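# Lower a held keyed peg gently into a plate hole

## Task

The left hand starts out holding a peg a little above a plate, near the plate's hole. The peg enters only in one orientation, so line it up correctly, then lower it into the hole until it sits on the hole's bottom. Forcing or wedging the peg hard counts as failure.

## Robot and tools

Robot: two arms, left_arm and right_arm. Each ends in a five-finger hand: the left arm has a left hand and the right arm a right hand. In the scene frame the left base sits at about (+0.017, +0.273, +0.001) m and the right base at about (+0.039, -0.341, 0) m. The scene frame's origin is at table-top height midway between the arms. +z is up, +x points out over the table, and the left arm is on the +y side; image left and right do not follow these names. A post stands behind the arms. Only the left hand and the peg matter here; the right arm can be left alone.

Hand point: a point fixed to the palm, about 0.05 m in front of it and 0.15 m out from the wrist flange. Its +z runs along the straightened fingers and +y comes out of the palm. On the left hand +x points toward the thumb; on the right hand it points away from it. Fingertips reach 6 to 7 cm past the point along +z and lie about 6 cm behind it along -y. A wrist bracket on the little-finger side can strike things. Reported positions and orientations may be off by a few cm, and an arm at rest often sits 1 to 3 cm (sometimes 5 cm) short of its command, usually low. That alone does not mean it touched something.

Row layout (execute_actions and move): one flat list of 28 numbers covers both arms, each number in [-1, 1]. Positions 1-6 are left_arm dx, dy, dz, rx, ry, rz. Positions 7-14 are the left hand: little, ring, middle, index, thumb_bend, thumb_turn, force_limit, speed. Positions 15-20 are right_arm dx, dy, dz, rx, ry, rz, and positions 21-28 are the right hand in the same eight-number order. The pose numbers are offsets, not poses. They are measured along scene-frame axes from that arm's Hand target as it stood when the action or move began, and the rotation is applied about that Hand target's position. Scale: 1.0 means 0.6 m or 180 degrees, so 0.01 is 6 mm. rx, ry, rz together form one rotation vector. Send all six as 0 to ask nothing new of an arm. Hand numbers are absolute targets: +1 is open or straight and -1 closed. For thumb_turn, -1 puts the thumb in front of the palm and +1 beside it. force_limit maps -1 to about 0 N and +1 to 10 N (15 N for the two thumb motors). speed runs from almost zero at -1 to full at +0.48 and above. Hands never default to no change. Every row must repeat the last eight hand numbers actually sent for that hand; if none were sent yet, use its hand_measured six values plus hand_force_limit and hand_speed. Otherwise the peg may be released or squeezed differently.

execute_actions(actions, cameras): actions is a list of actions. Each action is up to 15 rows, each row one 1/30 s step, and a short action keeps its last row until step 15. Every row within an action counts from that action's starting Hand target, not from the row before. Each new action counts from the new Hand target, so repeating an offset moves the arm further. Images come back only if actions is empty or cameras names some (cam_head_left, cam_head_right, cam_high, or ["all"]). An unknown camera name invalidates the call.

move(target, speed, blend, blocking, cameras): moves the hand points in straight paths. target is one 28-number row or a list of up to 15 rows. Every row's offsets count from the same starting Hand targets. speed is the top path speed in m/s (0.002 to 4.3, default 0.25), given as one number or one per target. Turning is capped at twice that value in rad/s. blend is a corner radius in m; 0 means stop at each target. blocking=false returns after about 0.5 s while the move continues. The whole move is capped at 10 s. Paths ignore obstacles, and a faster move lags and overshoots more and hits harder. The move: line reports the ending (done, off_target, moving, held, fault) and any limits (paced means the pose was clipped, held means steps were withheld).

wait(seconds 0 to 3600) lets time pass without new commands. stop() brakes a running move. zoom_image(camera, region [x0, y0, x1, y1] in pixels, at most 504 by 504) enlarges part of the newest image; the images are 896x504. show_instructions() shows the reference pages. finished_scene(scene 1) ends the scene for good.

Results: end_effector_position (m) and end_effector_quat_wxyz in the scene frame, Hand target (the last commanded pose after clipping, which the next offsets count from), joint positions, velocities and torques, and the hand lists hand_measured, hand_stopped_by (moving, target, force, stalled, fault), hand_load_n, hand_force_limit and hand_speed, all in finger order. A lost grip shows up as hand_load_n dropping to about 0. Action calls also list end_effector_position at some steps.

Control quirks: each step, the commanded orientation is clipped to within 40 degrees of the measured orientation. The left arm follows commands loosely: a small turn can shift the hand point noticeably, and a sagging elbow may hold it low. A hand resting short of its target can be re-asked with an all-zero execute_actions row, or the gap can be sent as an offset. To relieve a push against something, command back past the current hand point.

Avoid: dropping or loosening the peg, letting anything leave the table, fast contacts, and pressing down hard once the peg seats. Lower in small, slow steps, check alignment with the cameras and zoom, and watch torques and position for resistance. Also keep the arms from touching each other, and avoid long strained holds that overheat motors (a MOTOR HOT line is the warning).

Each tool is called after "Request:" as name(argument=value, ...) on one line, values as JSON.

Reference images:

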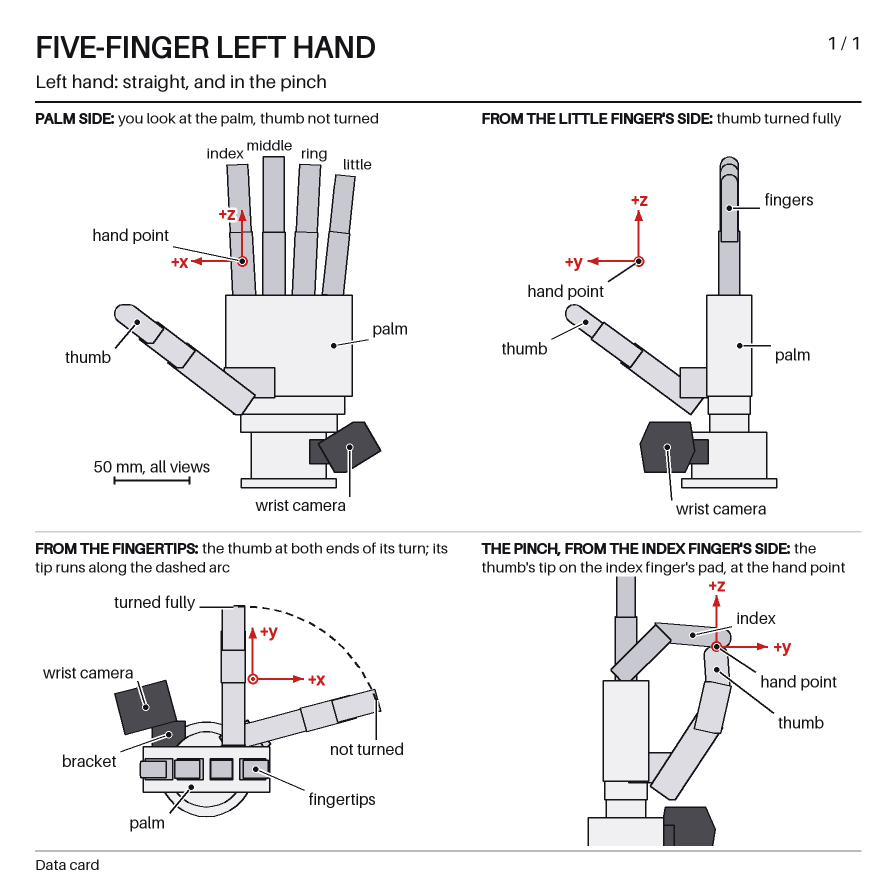

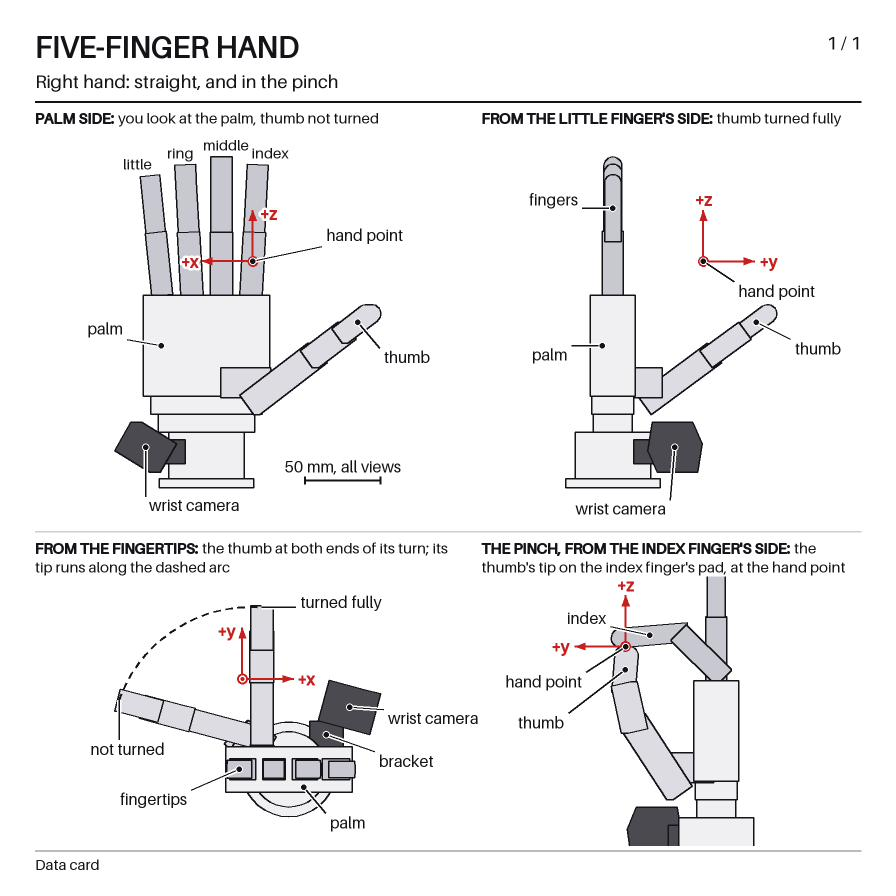

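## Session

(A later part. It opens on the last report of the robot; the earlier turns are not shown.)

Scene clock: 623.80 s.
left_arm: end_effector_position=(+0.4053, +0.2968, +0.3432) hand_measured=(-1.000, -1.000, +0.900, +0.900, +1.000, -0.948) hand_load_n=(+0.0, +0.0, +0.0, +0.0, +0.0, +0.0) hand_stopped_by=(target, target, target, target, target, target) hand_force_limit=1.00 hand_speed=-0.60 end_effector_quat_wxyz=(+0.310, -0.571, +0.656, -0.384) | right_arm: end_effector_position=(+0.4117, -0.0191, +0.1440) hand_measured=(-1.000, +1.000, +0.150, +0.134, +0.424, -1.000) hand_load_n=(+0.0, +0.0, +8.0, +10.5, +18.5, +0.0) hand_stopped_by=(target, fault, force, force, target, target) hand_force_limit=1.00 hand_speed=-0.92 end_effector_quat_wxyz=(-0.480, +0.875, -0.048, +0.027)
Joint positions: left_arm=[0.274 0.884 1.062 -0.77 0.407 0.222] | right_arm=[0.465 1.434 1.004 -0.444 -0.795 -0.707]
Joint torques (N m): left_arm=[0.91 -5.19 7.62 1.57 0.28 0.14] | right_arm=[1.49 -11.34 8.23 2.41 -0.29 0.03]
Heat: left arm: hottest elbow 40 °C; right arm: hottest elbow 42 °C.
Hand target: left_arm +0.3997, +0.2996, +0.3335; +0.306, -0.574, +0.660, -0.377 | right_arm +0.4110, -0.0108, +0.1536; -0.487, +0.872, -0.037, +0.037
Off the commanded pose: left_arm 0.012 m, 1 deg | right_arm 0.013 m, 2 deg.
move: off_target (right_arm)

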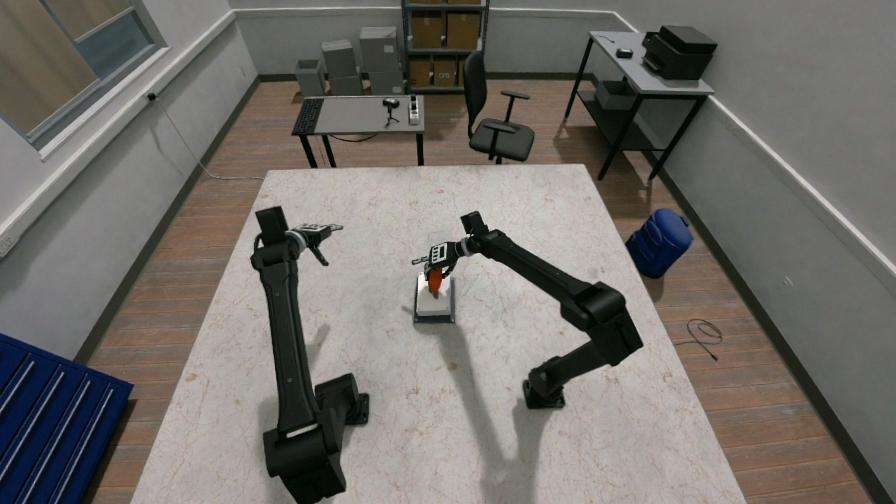

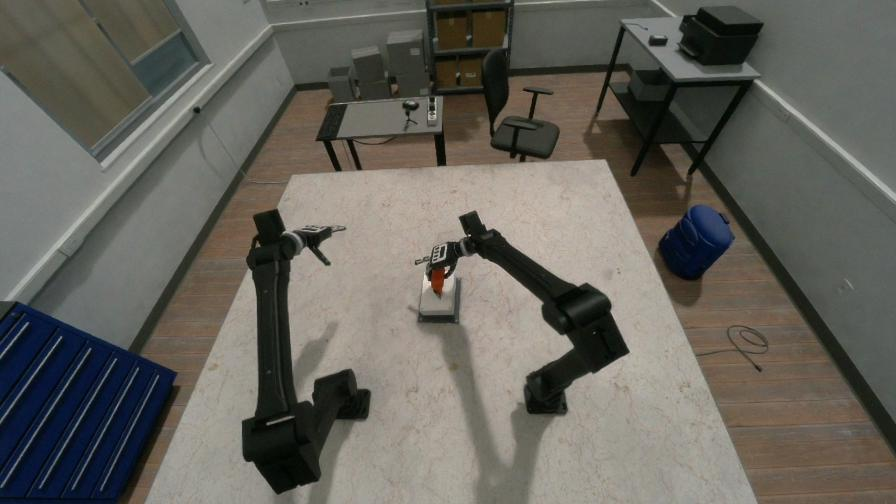

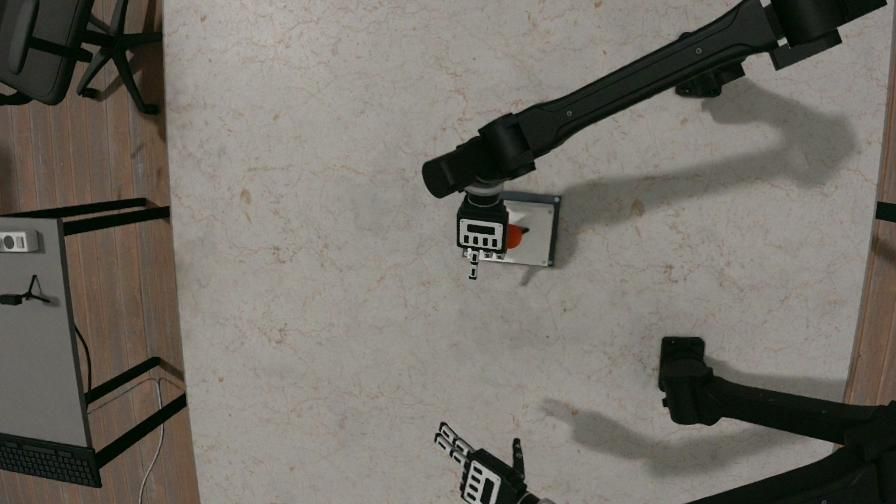

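Request:
zoom_image(camera="cam_head_left", region=[420, 262, 450, 300])

Request:
zoom_image(camera="cam_head_right", region=[424, 262, 454, 300])

Request:
zoom_image(camera="cam_head_left", region=[405, 260, 465, 330])

Request:
zoom_image(camera="cam_head_right", region=[405, 260, 465, 330])

Scaled by 13.263 from the camera's image (finer frame: 1280x720).

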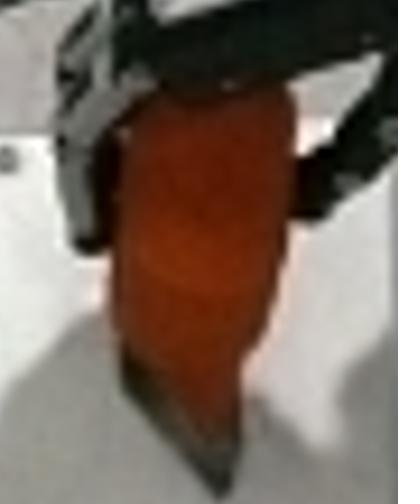

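Scaled by 13.263 from the camera's image (finer frame: 1280x720).

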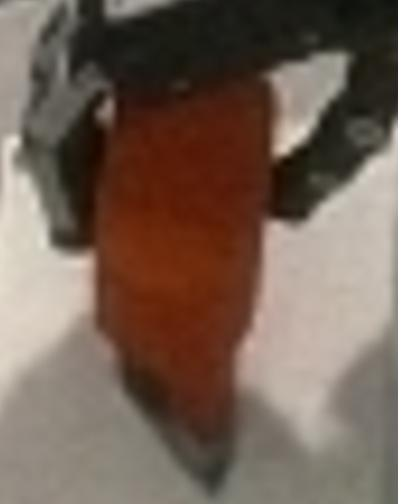

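Scaled by 7.200 from the camera's image (finer frame: 1280x720).

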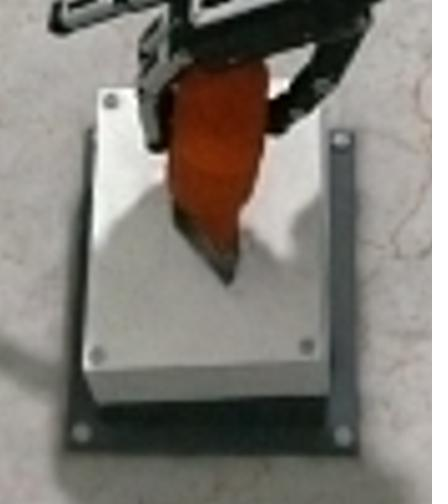

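Scaled by 7.200 from the camera's image (finer frame: 1280x720).

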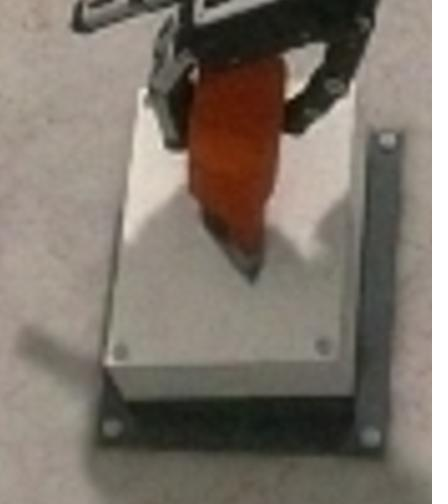

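Request:
move(target=[[0,0,0,0,0,0,-1.0,-1.0,0.9,0.9,1.0,-0.948,1.0,-0.6,0,0.0,0.04,0,0,0,-1,-1,0.1,0.1,0.42,-1,1.0,-0.92],[0,0,0,0,0,0,-1.0,-1.0,0.9,0.9,1.0,-0.948,1.0,-0.6,-0.0233,0.0075,0.02,-0.0278,0,-0.0055,-1,-1,0.1,0.1,0.42,-1,1.0,-0.92]], speed=0.05, cameras=["cam_high","cam_head_left","cam_head_right"])

Request:
zoom_image(camera="cam_head_left", region=[420, 262, 450, 305])

Request:
zoom_image(camera="cam_head_right", region=[424, 262, 454, 305])

Request:
zoom_image(camera="cam_high", region=[500, 210, 540, 255])

Request:
zoom_image(camera="cam_high", region=[450, 160, 570, 280])

Scene clock: 712.07 s.
left_arm: end_effector_position=(+0.4053, +0.2968, +0.3432) hand_measured=(-1.000, -1.000, +0.900, +0.900, +1.000, -0.948) hand_load_n=(+0.0, +0.0, -0.5, +0.0, +0.0, +0.0) hand_stopped_by=(target, target, target, target, target, target) hand_force_limit=1.00 hand_speed=-0.60 end_effector_quat_wxyz=(+0.310, -0.571, +0.656, -0.384) | right_arm: end_effector_position=(+0.3966, -0.0179, +0.1437) hand_measured=(-1.000, +1.000, +0.150, +0.134, +0.424, -1.000) hand_load_n=(+0.0, +0.0, +9.5, +9.0, +18.0, +0.0) hand_stopped_by=(target, fault, force, force, target, target) hand_force_limit=1.00 hand_speed=-0.92 end_effector_quat_wxyz=(-0.441, +0.895, -0.052, +0.038)
Joint positions: left_arm=[0.274 0.884 1.062 -0.77 0.407 0.222] | right_arm=[0.518 1.399 1.004 -0.51 -0.685 -0.706]
Joint torques (N m): left_arm=[0.91 -5.19 7.62 1.57 0.28 0.14] | right_arm=[1.73 -10.99 10.65 0.55 -0.38 0.09]
Heat: left arm: hottest elbow 41 °C; right arm: hottest elbow 40 °C.
Hand target: left_arm +0.3997, +0.2996, +0.3335; +0.306, -0.574, +0.660, -0.377 | right_arm +0.3970, -0.0062, +0.1658; -0.449, +0.892, -0.042, +0.043
Off the commanded pose: left_arm 0.012 m, 1 deg | right_arm 0.025 m, 2 deg.
move: off_target (right_arm)

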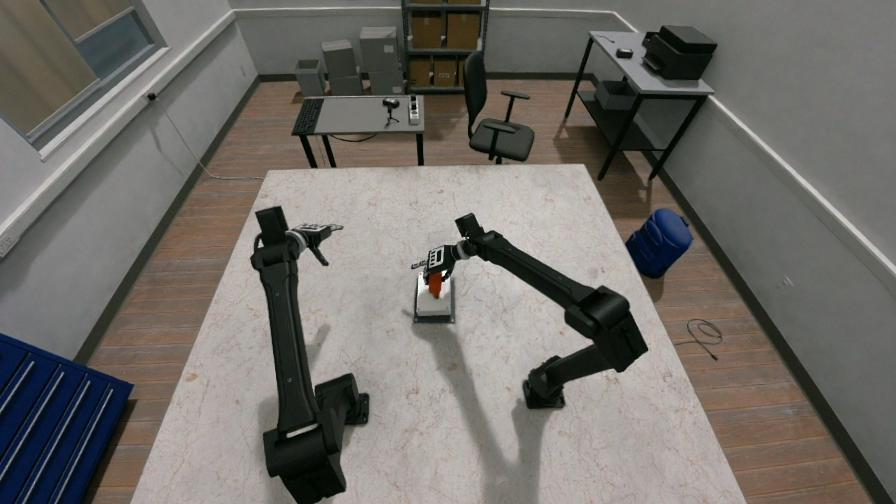

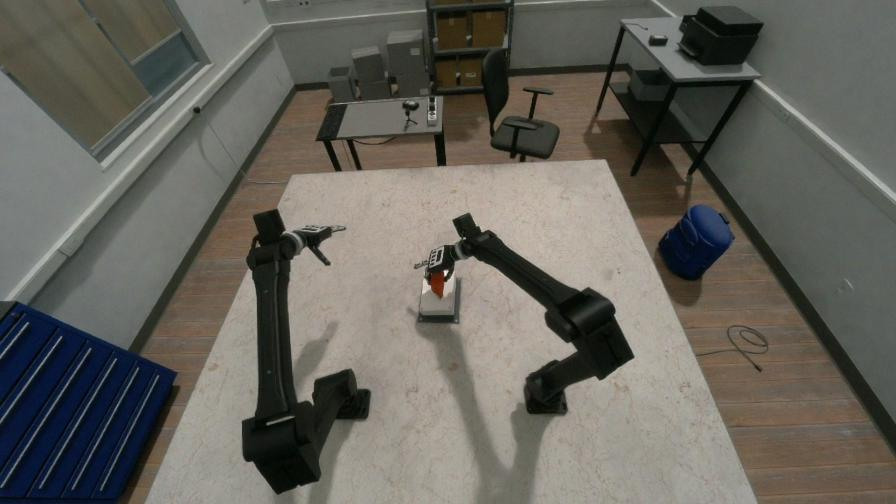

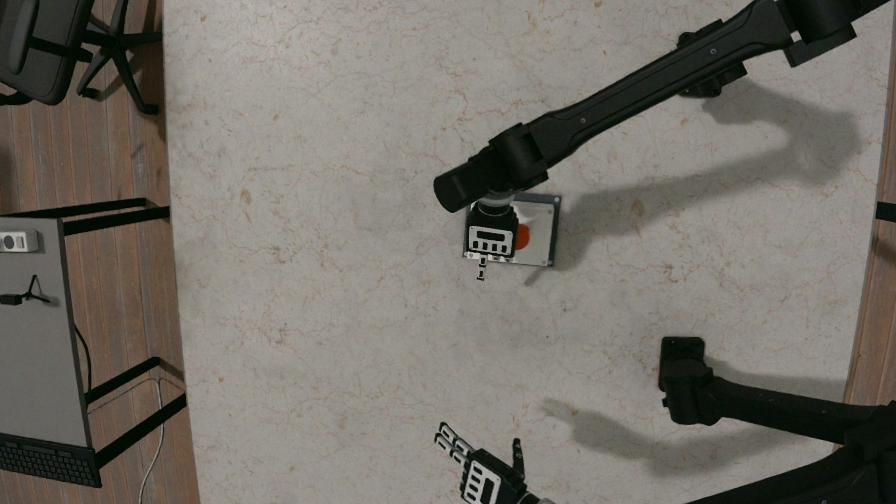

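Scaled by 11.721 from the camera's image (finer frame: 1280x720).

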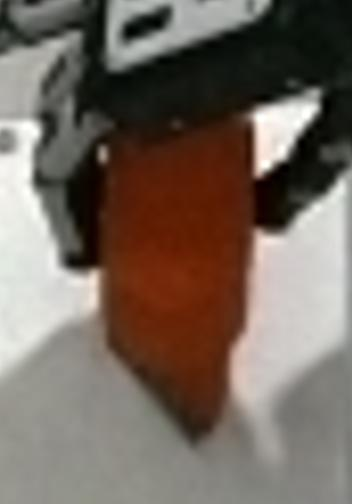

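Scaled by 11.721 from the camera's image (finer frame: 1280x720).

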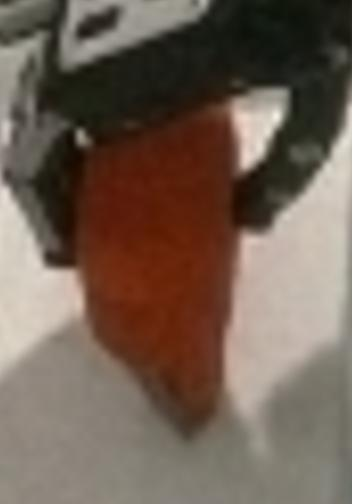

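Scaled by 11.200 from the camera's image (finer frame: 1280x720).

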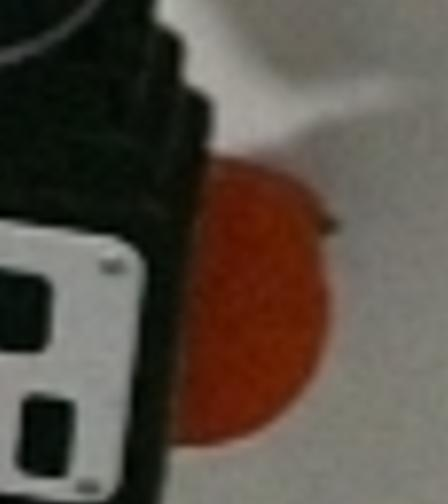

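Scaled by 4.200 from the camera's image (finer frame: 1280x720).

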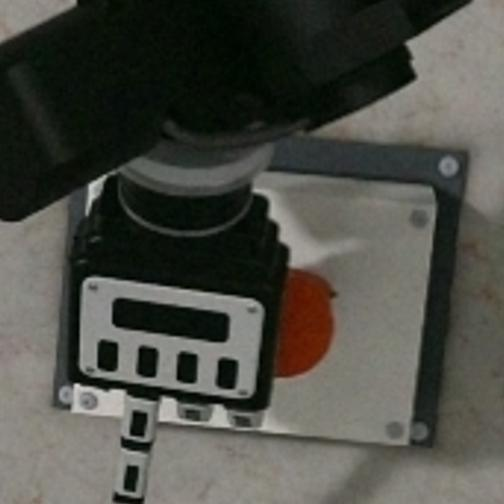

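Request:
move(target=[[0,0,0,0,0,0,-1.0,-1.0,0.9,0.9,1.0,-0.948,1.0,-0.6,0,-0.0025,-0.02,-0.004,0,0,-1,-1,0.1,0.1,0.42,-1,1.0,-0.92]], speed=0.03, cameras=["cam_high","cam_head_left","cam_head_right"])

Request:
zoom_image(camera="cam_head_left", region=[420, 265, 450, 308])

Request:
zoom_image(camera="cam_head_right", region=[424, 265, 454, 308])

Request:
zoom_image(camera="cam_high", region=[500, 210, 540, 255])

Scene clock: 721.60 s.
left_arm: end_effector_position=(+0.4053, +0.2968, +0.3432) hand_measured=(-1.000, -1.000, +0.900, +0.900, +1.000, -0.948) hand_load_n=(+0.0, +0.0, +0.0, +0.0, +0.0, +0.0) hand_stopped_by=(target, target, target, target, target, target) hand_force_limit=1.00 hand_speed=-0.60 end_effector_quat_wxyz=(+0.310, -0.571, +0.656, -0.384) | right_arm: end_effector_position=(+0.3967, -0.0178, +0.1433) hand_measured=(-1.000, +1.000, +0.150, +0.134, +0.424, -1.000) hand_load_n=(+0.0, +0.0, +9.5, +9.0, +17.5, +0.0) hand_stopped_by=(target, fault, force, force, target, target) hand_force_limit=1.00 hand_speed=-0.92 end_effector_quat_wxyz=(-0.439, +0.896, -0.052, +0.039)
Joint positions: left_arm=[0.274 0.884 1.062 -0.77 0.407 0.222] | right_arm=[0.52 1.399 1.004 -0.51 -0.681 -0.706]
Joint torques (N m): left_arm=[0.91 -5.19 7.62 1.57 0.28 0.14] | right_arm=[1.61 -9.99 9.66 1.25 -0.22 0.02]
Heat: left arm: hottest elbow 41 °C; right arm: hottest elbow 41 °C.
Hand target: left_arm +0.3997, +0.2996, +0.3335; +0.306, -0.574, +0.660, -0.377 | right_arm +0.3970, -0.0077, +0.1538; -0.443, +0.894, -0.042, +0.044
Off the commanded pose: left_arm 0.012 m, 1 deg | right_arm 0.015 m, 1 deg.
move: off_target (right_arm)

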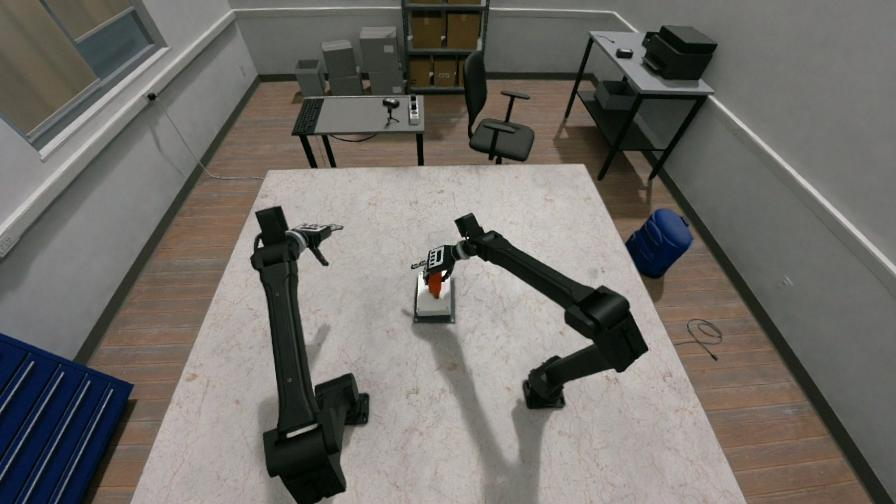

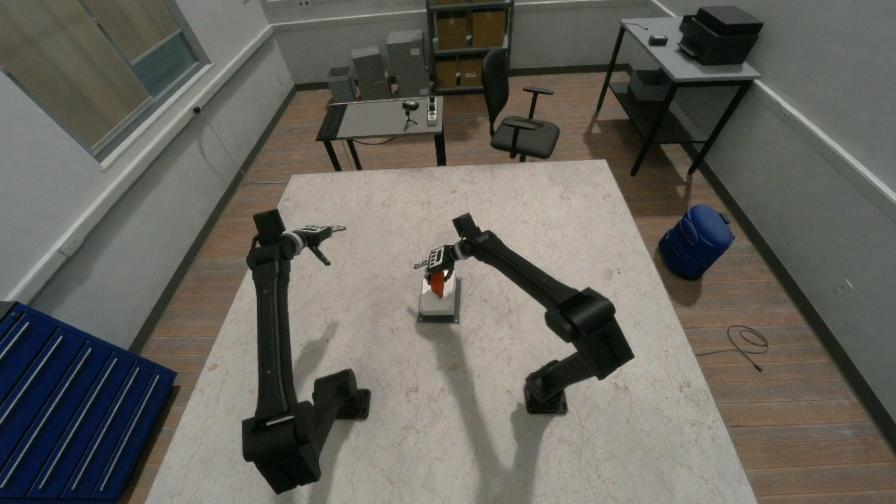

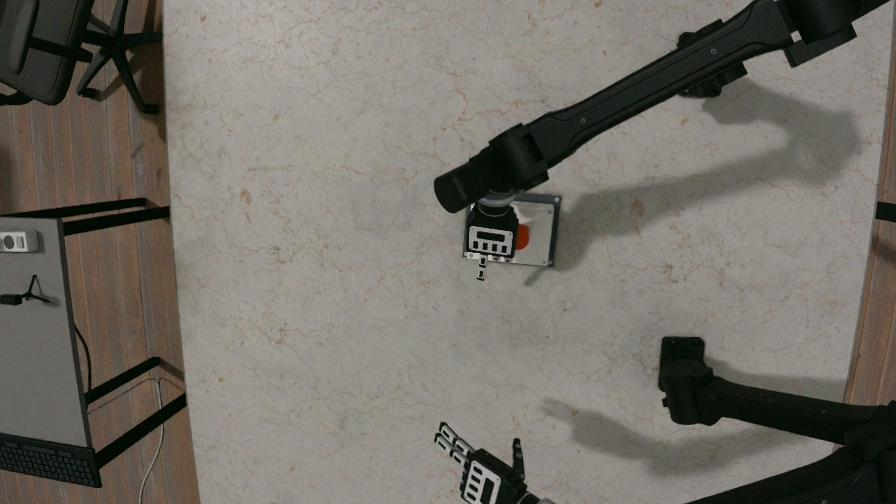

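Scaled by 11.721 from the camera's image (finer frame: 1280x720).

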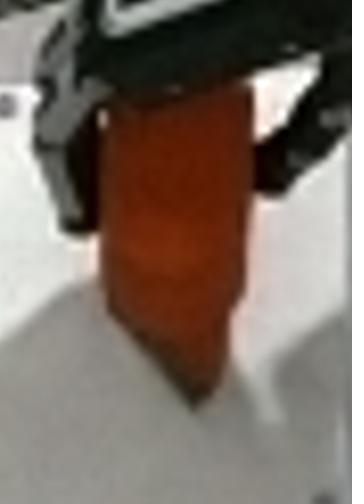

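Scaled by 11.721 from the camera's image (finer frame: 1280x720).

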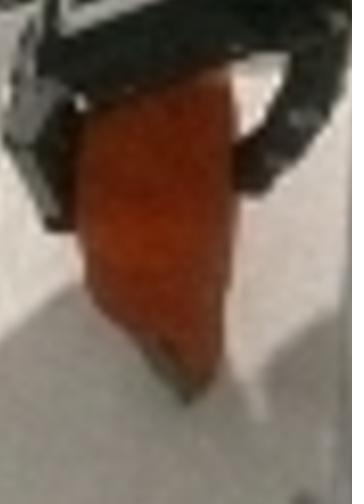

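Scaled by 11.200 from the camera's image (finer frame: 1280x720).

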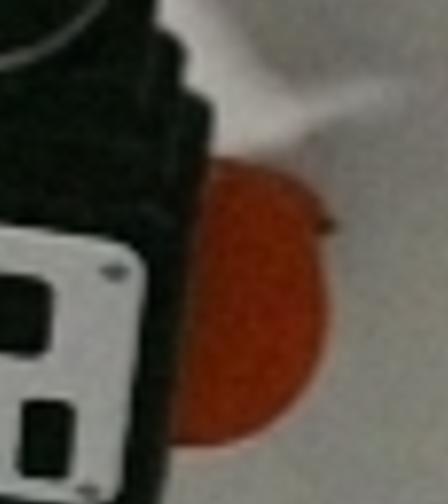

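Request:
move(target=[[0,0,0,0,0,0,-1.0,-1.0,0.9,0.9,1.0,-0.948,1.0,-0.6,0,-0.0015,-0.015,0,0,0,-1,-1,0.1,0.1,0.42,-1,1.0,-0.92]], speed=0.03, cameras=["cam_high","cam_head_left","cam_head_right"])

Request:
zoom_image(camera="cam_head_left", region=[420, 265, 450, 308])

Request:
zoom_image(camera="cam_head_right", region=[424, 265, 454, 308])

Request:
zoom_image(camera="cam_high", region=[500, 210, 540, 255])

Scene clock: 727.30 s.
left_arm: end_effector_position=(+0.4053, +0.2968, +0.3432) hand_measured=(-1.000, -1.000, +0.900, +0.900, +1.000, -0.948) hand_load_n=(+0.0, +0.0, +0.0, +0.0, +0.0, +0.0) hand_stopped_by=(target, target, target, target, target, target) hand_force_limit=1.00 hand_speed=-0.60 end_effector_quat_wxyz=(+0.310, -0.571, +0.656, -0.384) | right_arm: end_effector_position=(+0.3974, -0.0176, +0.1434) hand_measured=(-1.000, +1.000, +0.150, +0.134, +0.424, -1.000) hand_load_n=(+0.0, +0.0, +9.5, +9.0, +17.5, +0.0) hand_stopped_by=(target, fault, force, force, target, target) hand_force_limit=1.00 hand_speed=-0.92 end_effector_quat_wxyz=(-0.440, +0.896, -0.052, +0.040)
Joint positions: left_arm=[0.274 0.884 1.062 -0.77 0.407 0.222] | right_arm=[0.52 1.399 1.004 -0.507 -0.679 -0.706]
Joint torques (N m): left_arm=[0.91 -5.19 7.62 1.57 0.28 0.14] | right_arm=[1.49 -9.23 8.54 2.17 -0.29 0]
Heat: left arm: hottest elbow 41 °C; right arm: hottest elbow 41 °C.
Hand target: left_arm +0.3997, +0.2996, +0.3335; +0.306, -0.574, +0.660, -0.377 | right_arm +0.3970, -0.0086, +0.1448; -0.443, +0.894, -0.042, +0.044
Off the commanded pose: left_arm 0.012 m, 1 deg | right_arm 0.009 m, 1 deg.
move: done

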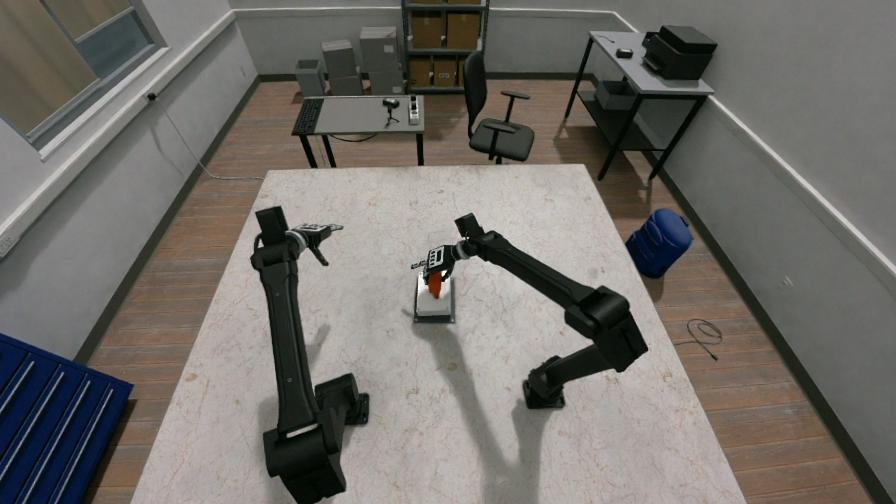

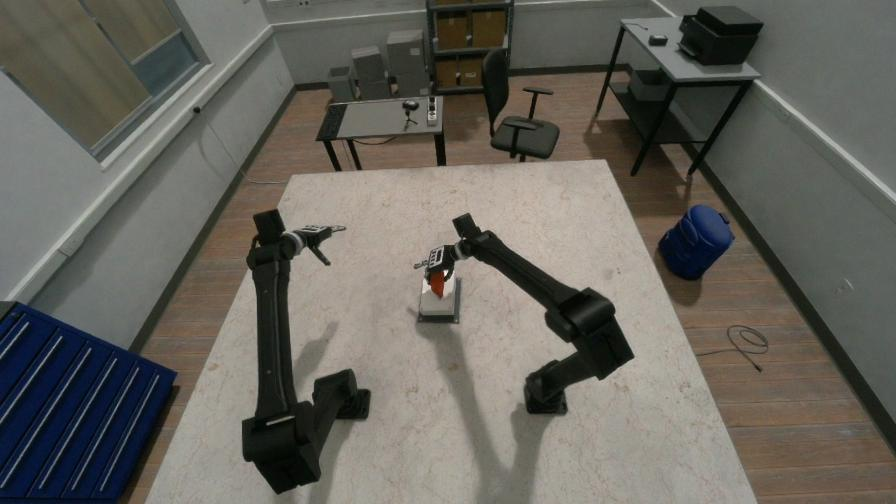

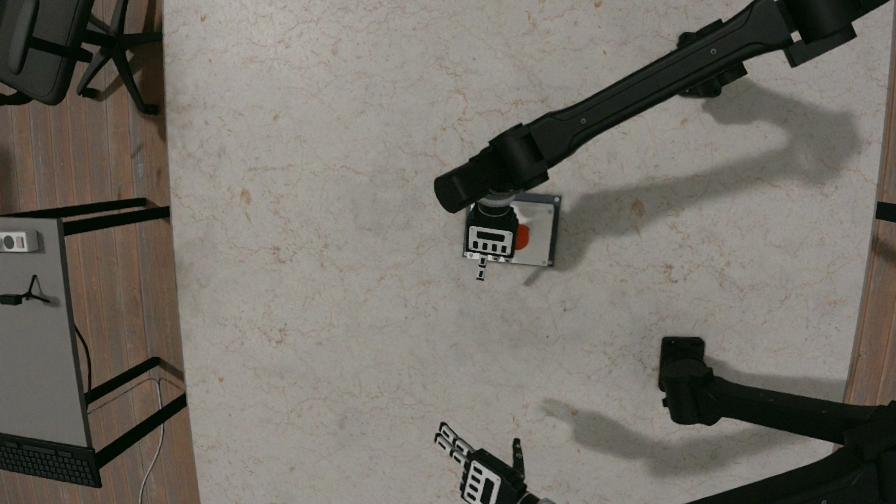

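Scaled by 11.721 from the camera's image (finer frame: 1280x720).

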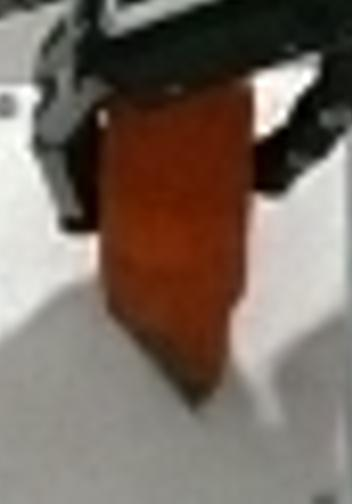

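Scaled by 11.721 from the camera's image (finer frame: 1280x720).

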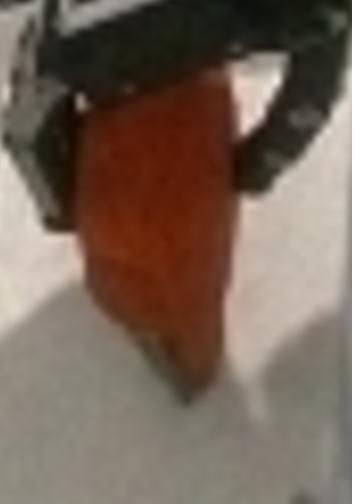

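Scaled by 11.200 from the camera's image (finer frame: 1280x720).

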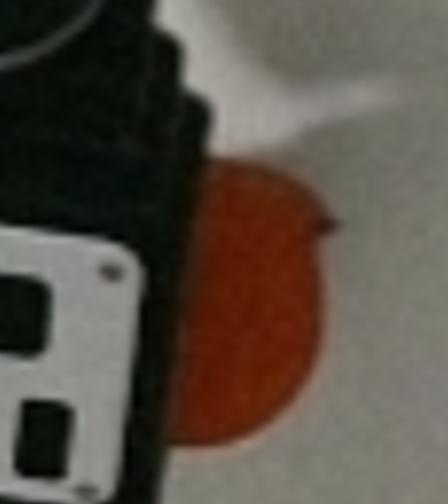

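Request:
move(target=[[0,0,0,0,0,0,-1.0,-1.0,0.9,0.9,1.0,-0.948,1.0,-0.6,0,0,-0.015,0,0,0,-1,-1,0.1,0.1,0.42,-1,1.0,-0.92]], speed=0.03, cameras=["cam_high","cam_head_left","cam_head_right"])

Request:
zoom_image(camera="cam_head_left", region=[425, 280, 447, 305])

Request:
zoom_image(camera="cam_head_right", region=[428, 280, 450, 305])

Request:
zoom_image(camera="cam_high", region=[510, 215, 540, 245])

Scene clock: 733.77 s.
left_arm: end_effector_position=(+0.4053, +0.2968, +0.3432) hand_measured=(-1.000, -1.000, +0.900, +0.900, +1.000, -0.948) hand_load_n=(+0.0, +0.0, +0.0, -0.5, +0.0, +0.0) hand_stopped_by=(target, target, target, target, target, target) hand_force_limit=1.00 hand_speed=-0.60 end_effector_quat_wxyz=(+0.310, -0.571, +0.656, -0.384) | right_arm: end_effector_position=(+0.3990, -0.0165, +0.1428) hand_measured=(-1.000, +1.000, +0.150, +0.134, +0.424, -1.000) hand_load_n=(+0.0, +0.0, +9.0, +10.5, +17.0, +0.0) hand_stopped_by=(target, fault, force, force, target, target) hand_force_limit=1.00 hand_speed=-0.92 end_effector_quat_wxyz=(-0.442, +0.894, -0.052, +0.044)
Joint positions: left_arm=[0.274 0.884 1.062 -0.77 0.407 0.222] | right_arm=[0.52 1.399 0.998 -0.489 -0.679 -0.699]
Joint torques (N m): left_arm=[0.91 -5.19 7.62 1.57 0.28 0.14] | right_arm=[1.49 -8.53 7.8 2.37 -0.32 -0.07]
Heat: left arm: hottest elbow 41 °C; right arm: hottest elbow 41 °C.
Hand target: left_arm +0.3997, +0.2996, +0.3335; +0.306, -0.574, +0.660, -0.377 | right_arm +0.3969, -0.0087, +0.1357; -0.443, +0.894, -0.042, +0.043
Off the commanded pose: left_arm 0.012 m, 1 deg | right_arm 0.011 m, 1 deg.
move: off_target (right_arm)

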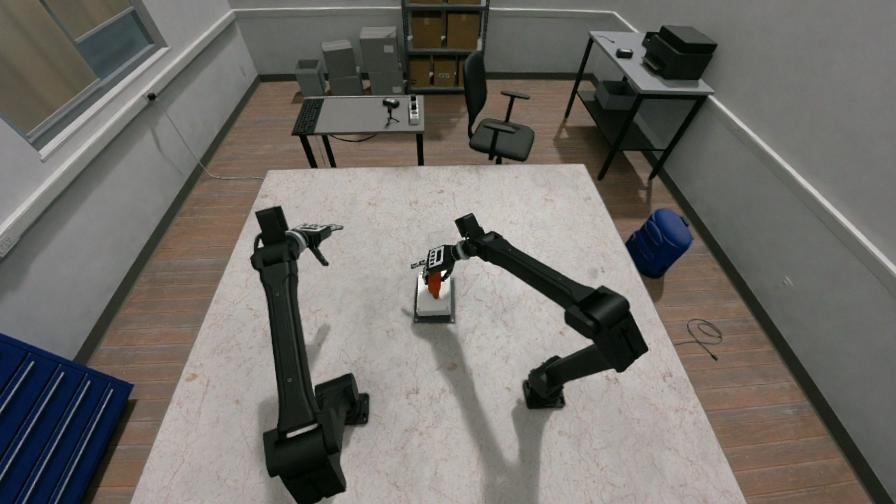

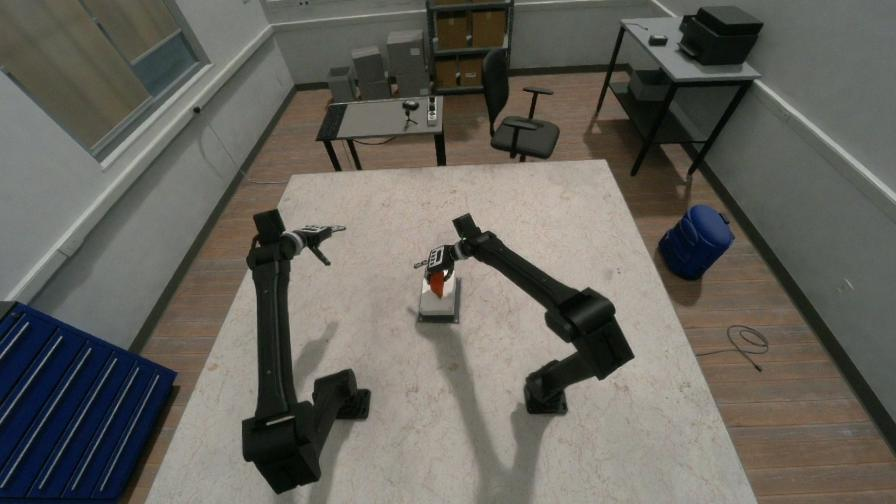

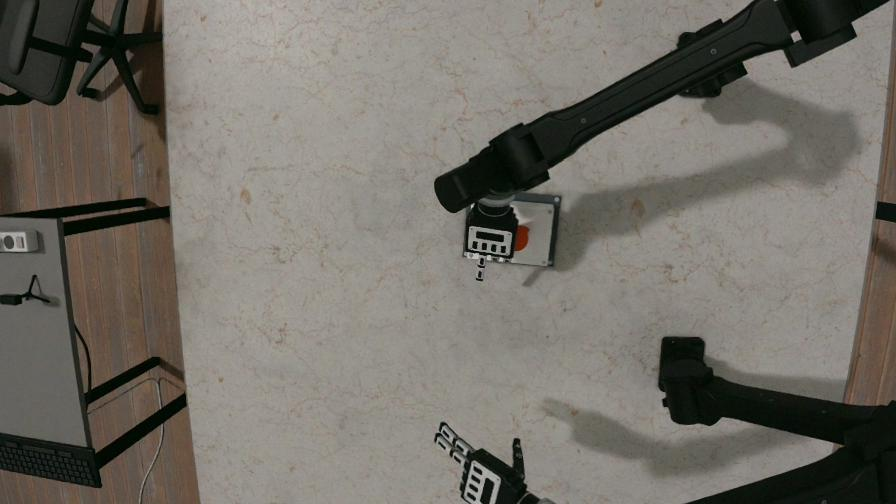

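Scaled by 20.160 from the camera's image (finer frame: 1280x720).

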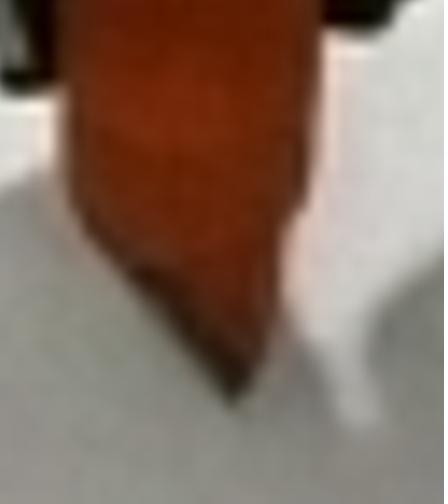

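Scaled by 20.160 from the camera's image (finer frame: 1280x720).

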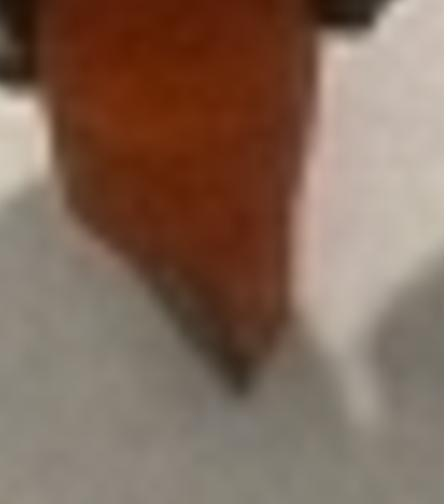

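Scaled by 16.800 from the camera's image (finer frame: 1280x720).

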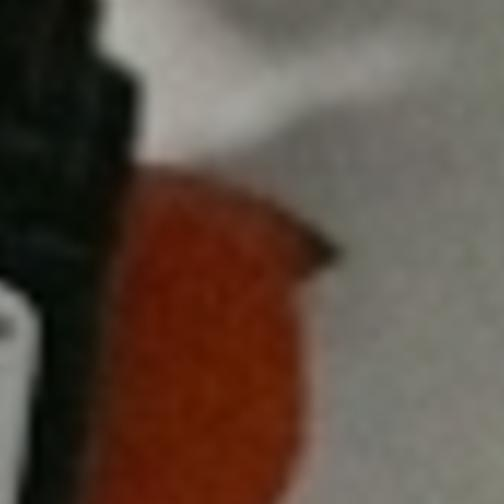

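Request:
move(target=[[0,0,0,0,0,0,-1.0,-1.0,0.9,0.9,1.0,-0.948,1.0,-0.6,0,0,0.05,0,0,0,-1,-1,0.1,0.1,0.42,-1,1.0,-0.92],[0,0,0,0,0,0,-1.0,-1.0,0.9,0.9,1.0,-0.948,1.0,-0.6,-0.008,0.004,0.04,0,0,0,-1,-1,0.1,0.1,0.42,-1,1.0,-0.92]], speed=0.03, cameras=["cam_high","cam_head_left","cam_head_right"])

Request:
zoom_image(camera="cam_head_left", region=[425, 280, 447, 305])

Request:
zoom_image(camera="cam_head_right", region=[428, 280, 450, 305])

Request:
zoom_image(camera="cam_high", region=[510, 215, 540, 245])

Scene clock: 755.60 s.
left_arm: end_effector_position=(+0.4053, +0.2968, +0.3432) hand_measured=(-1.000, -1.000, +0.900, +0.900, +1.000, -0.948) hand_load_n=(+0.0, +0.0, +0.0, +0.0, +0.0, +0.0) hand_stopped_by=(target, target, target, target, target, target) hand_force_limit=1.00 hand_speed=-0.60 end_effector_quat_wxyz=(+0.310, -0.571, +0.656, -0.384) | right_arm: end_effector_position=(+0.3938, -0.0176, +0.1434) hand_measured=(-1.000, +1.000, +0.150, +0.134, +0.424, -1.000) hand_load_n=(+0.0, +0.0, +9.5, +8.5, +18.0, +0.0) hand_stopped_by=(target, fault, force, force, target, target) hand_force_limit=1.00 hand_speed=-0.92 end_effector_quat_wxyz=(-0.433, +0.899, -0.053, +0.036)
Joint positions: left_arm=[0.274 0.884 1.062 -0.77 0.407 0.222] | right_arm=[0.526 1.397 1.008 -0.527 -0.67 -0.705]
Joint torques (N m): left_arm=[0.91 -5.13 7.62 1.58 0.28 0.14] | right_arm=[1.79 -11.16 9.42 1.5 -0.4 0.09]
Heat: left arm: hottest elbow 41 °C; right arm: hottest elbow 40 °C.
Hand target: left_arm +0.3997, +0.2996, +0.3335; +0.306, -0.574, +0.660, -0.377 | right_arm +0.3922, -0.0063, +0.1597; -0.443, +0.894, -0.042, +0.043
Off the commanded pose: left_arm 0.012 m, 1 deg | right_arm 0.020 m, 2 deg.
move: off_target (right_arm)

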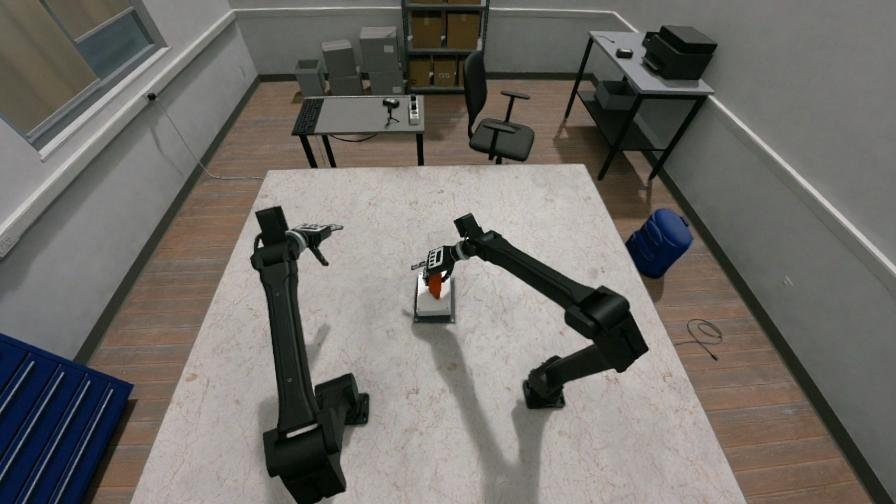

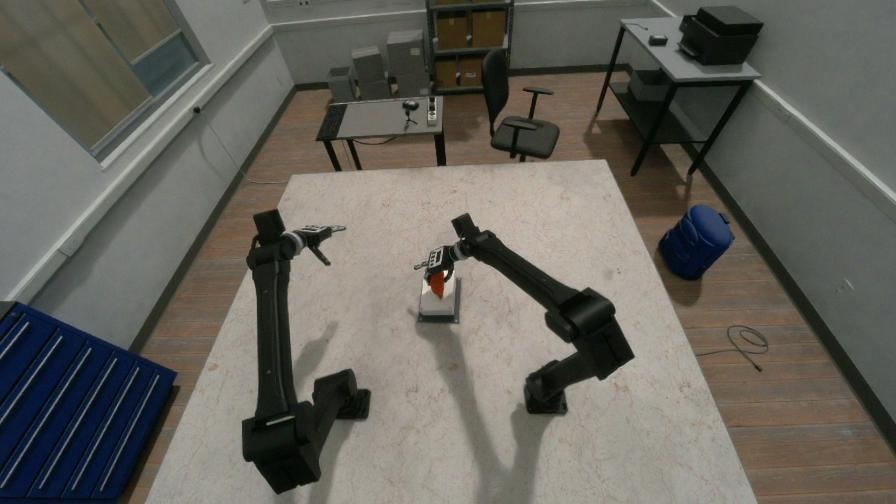

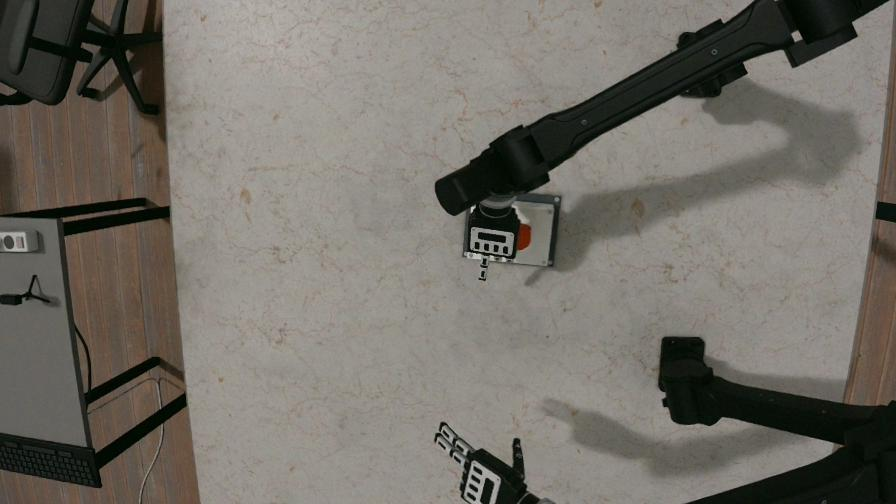

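Scaled by 20.160 from the camera's image (finer frame: 1280x720).

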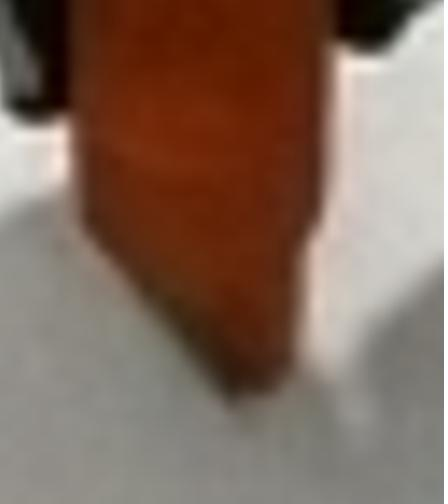

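Scaled by 20.160 from the camera's image (finer frame: 1280x720).

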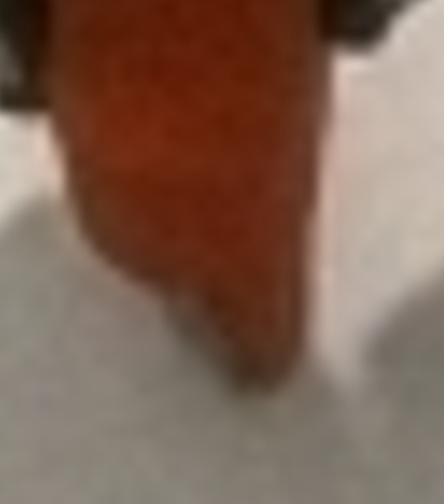

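Scaled by 16.800 from the camera's image (finer frame: 1280x720).

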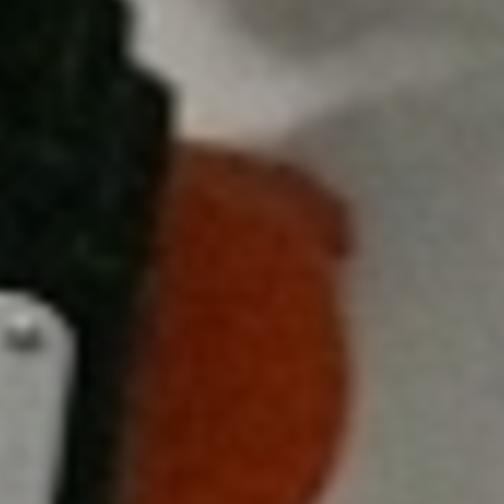

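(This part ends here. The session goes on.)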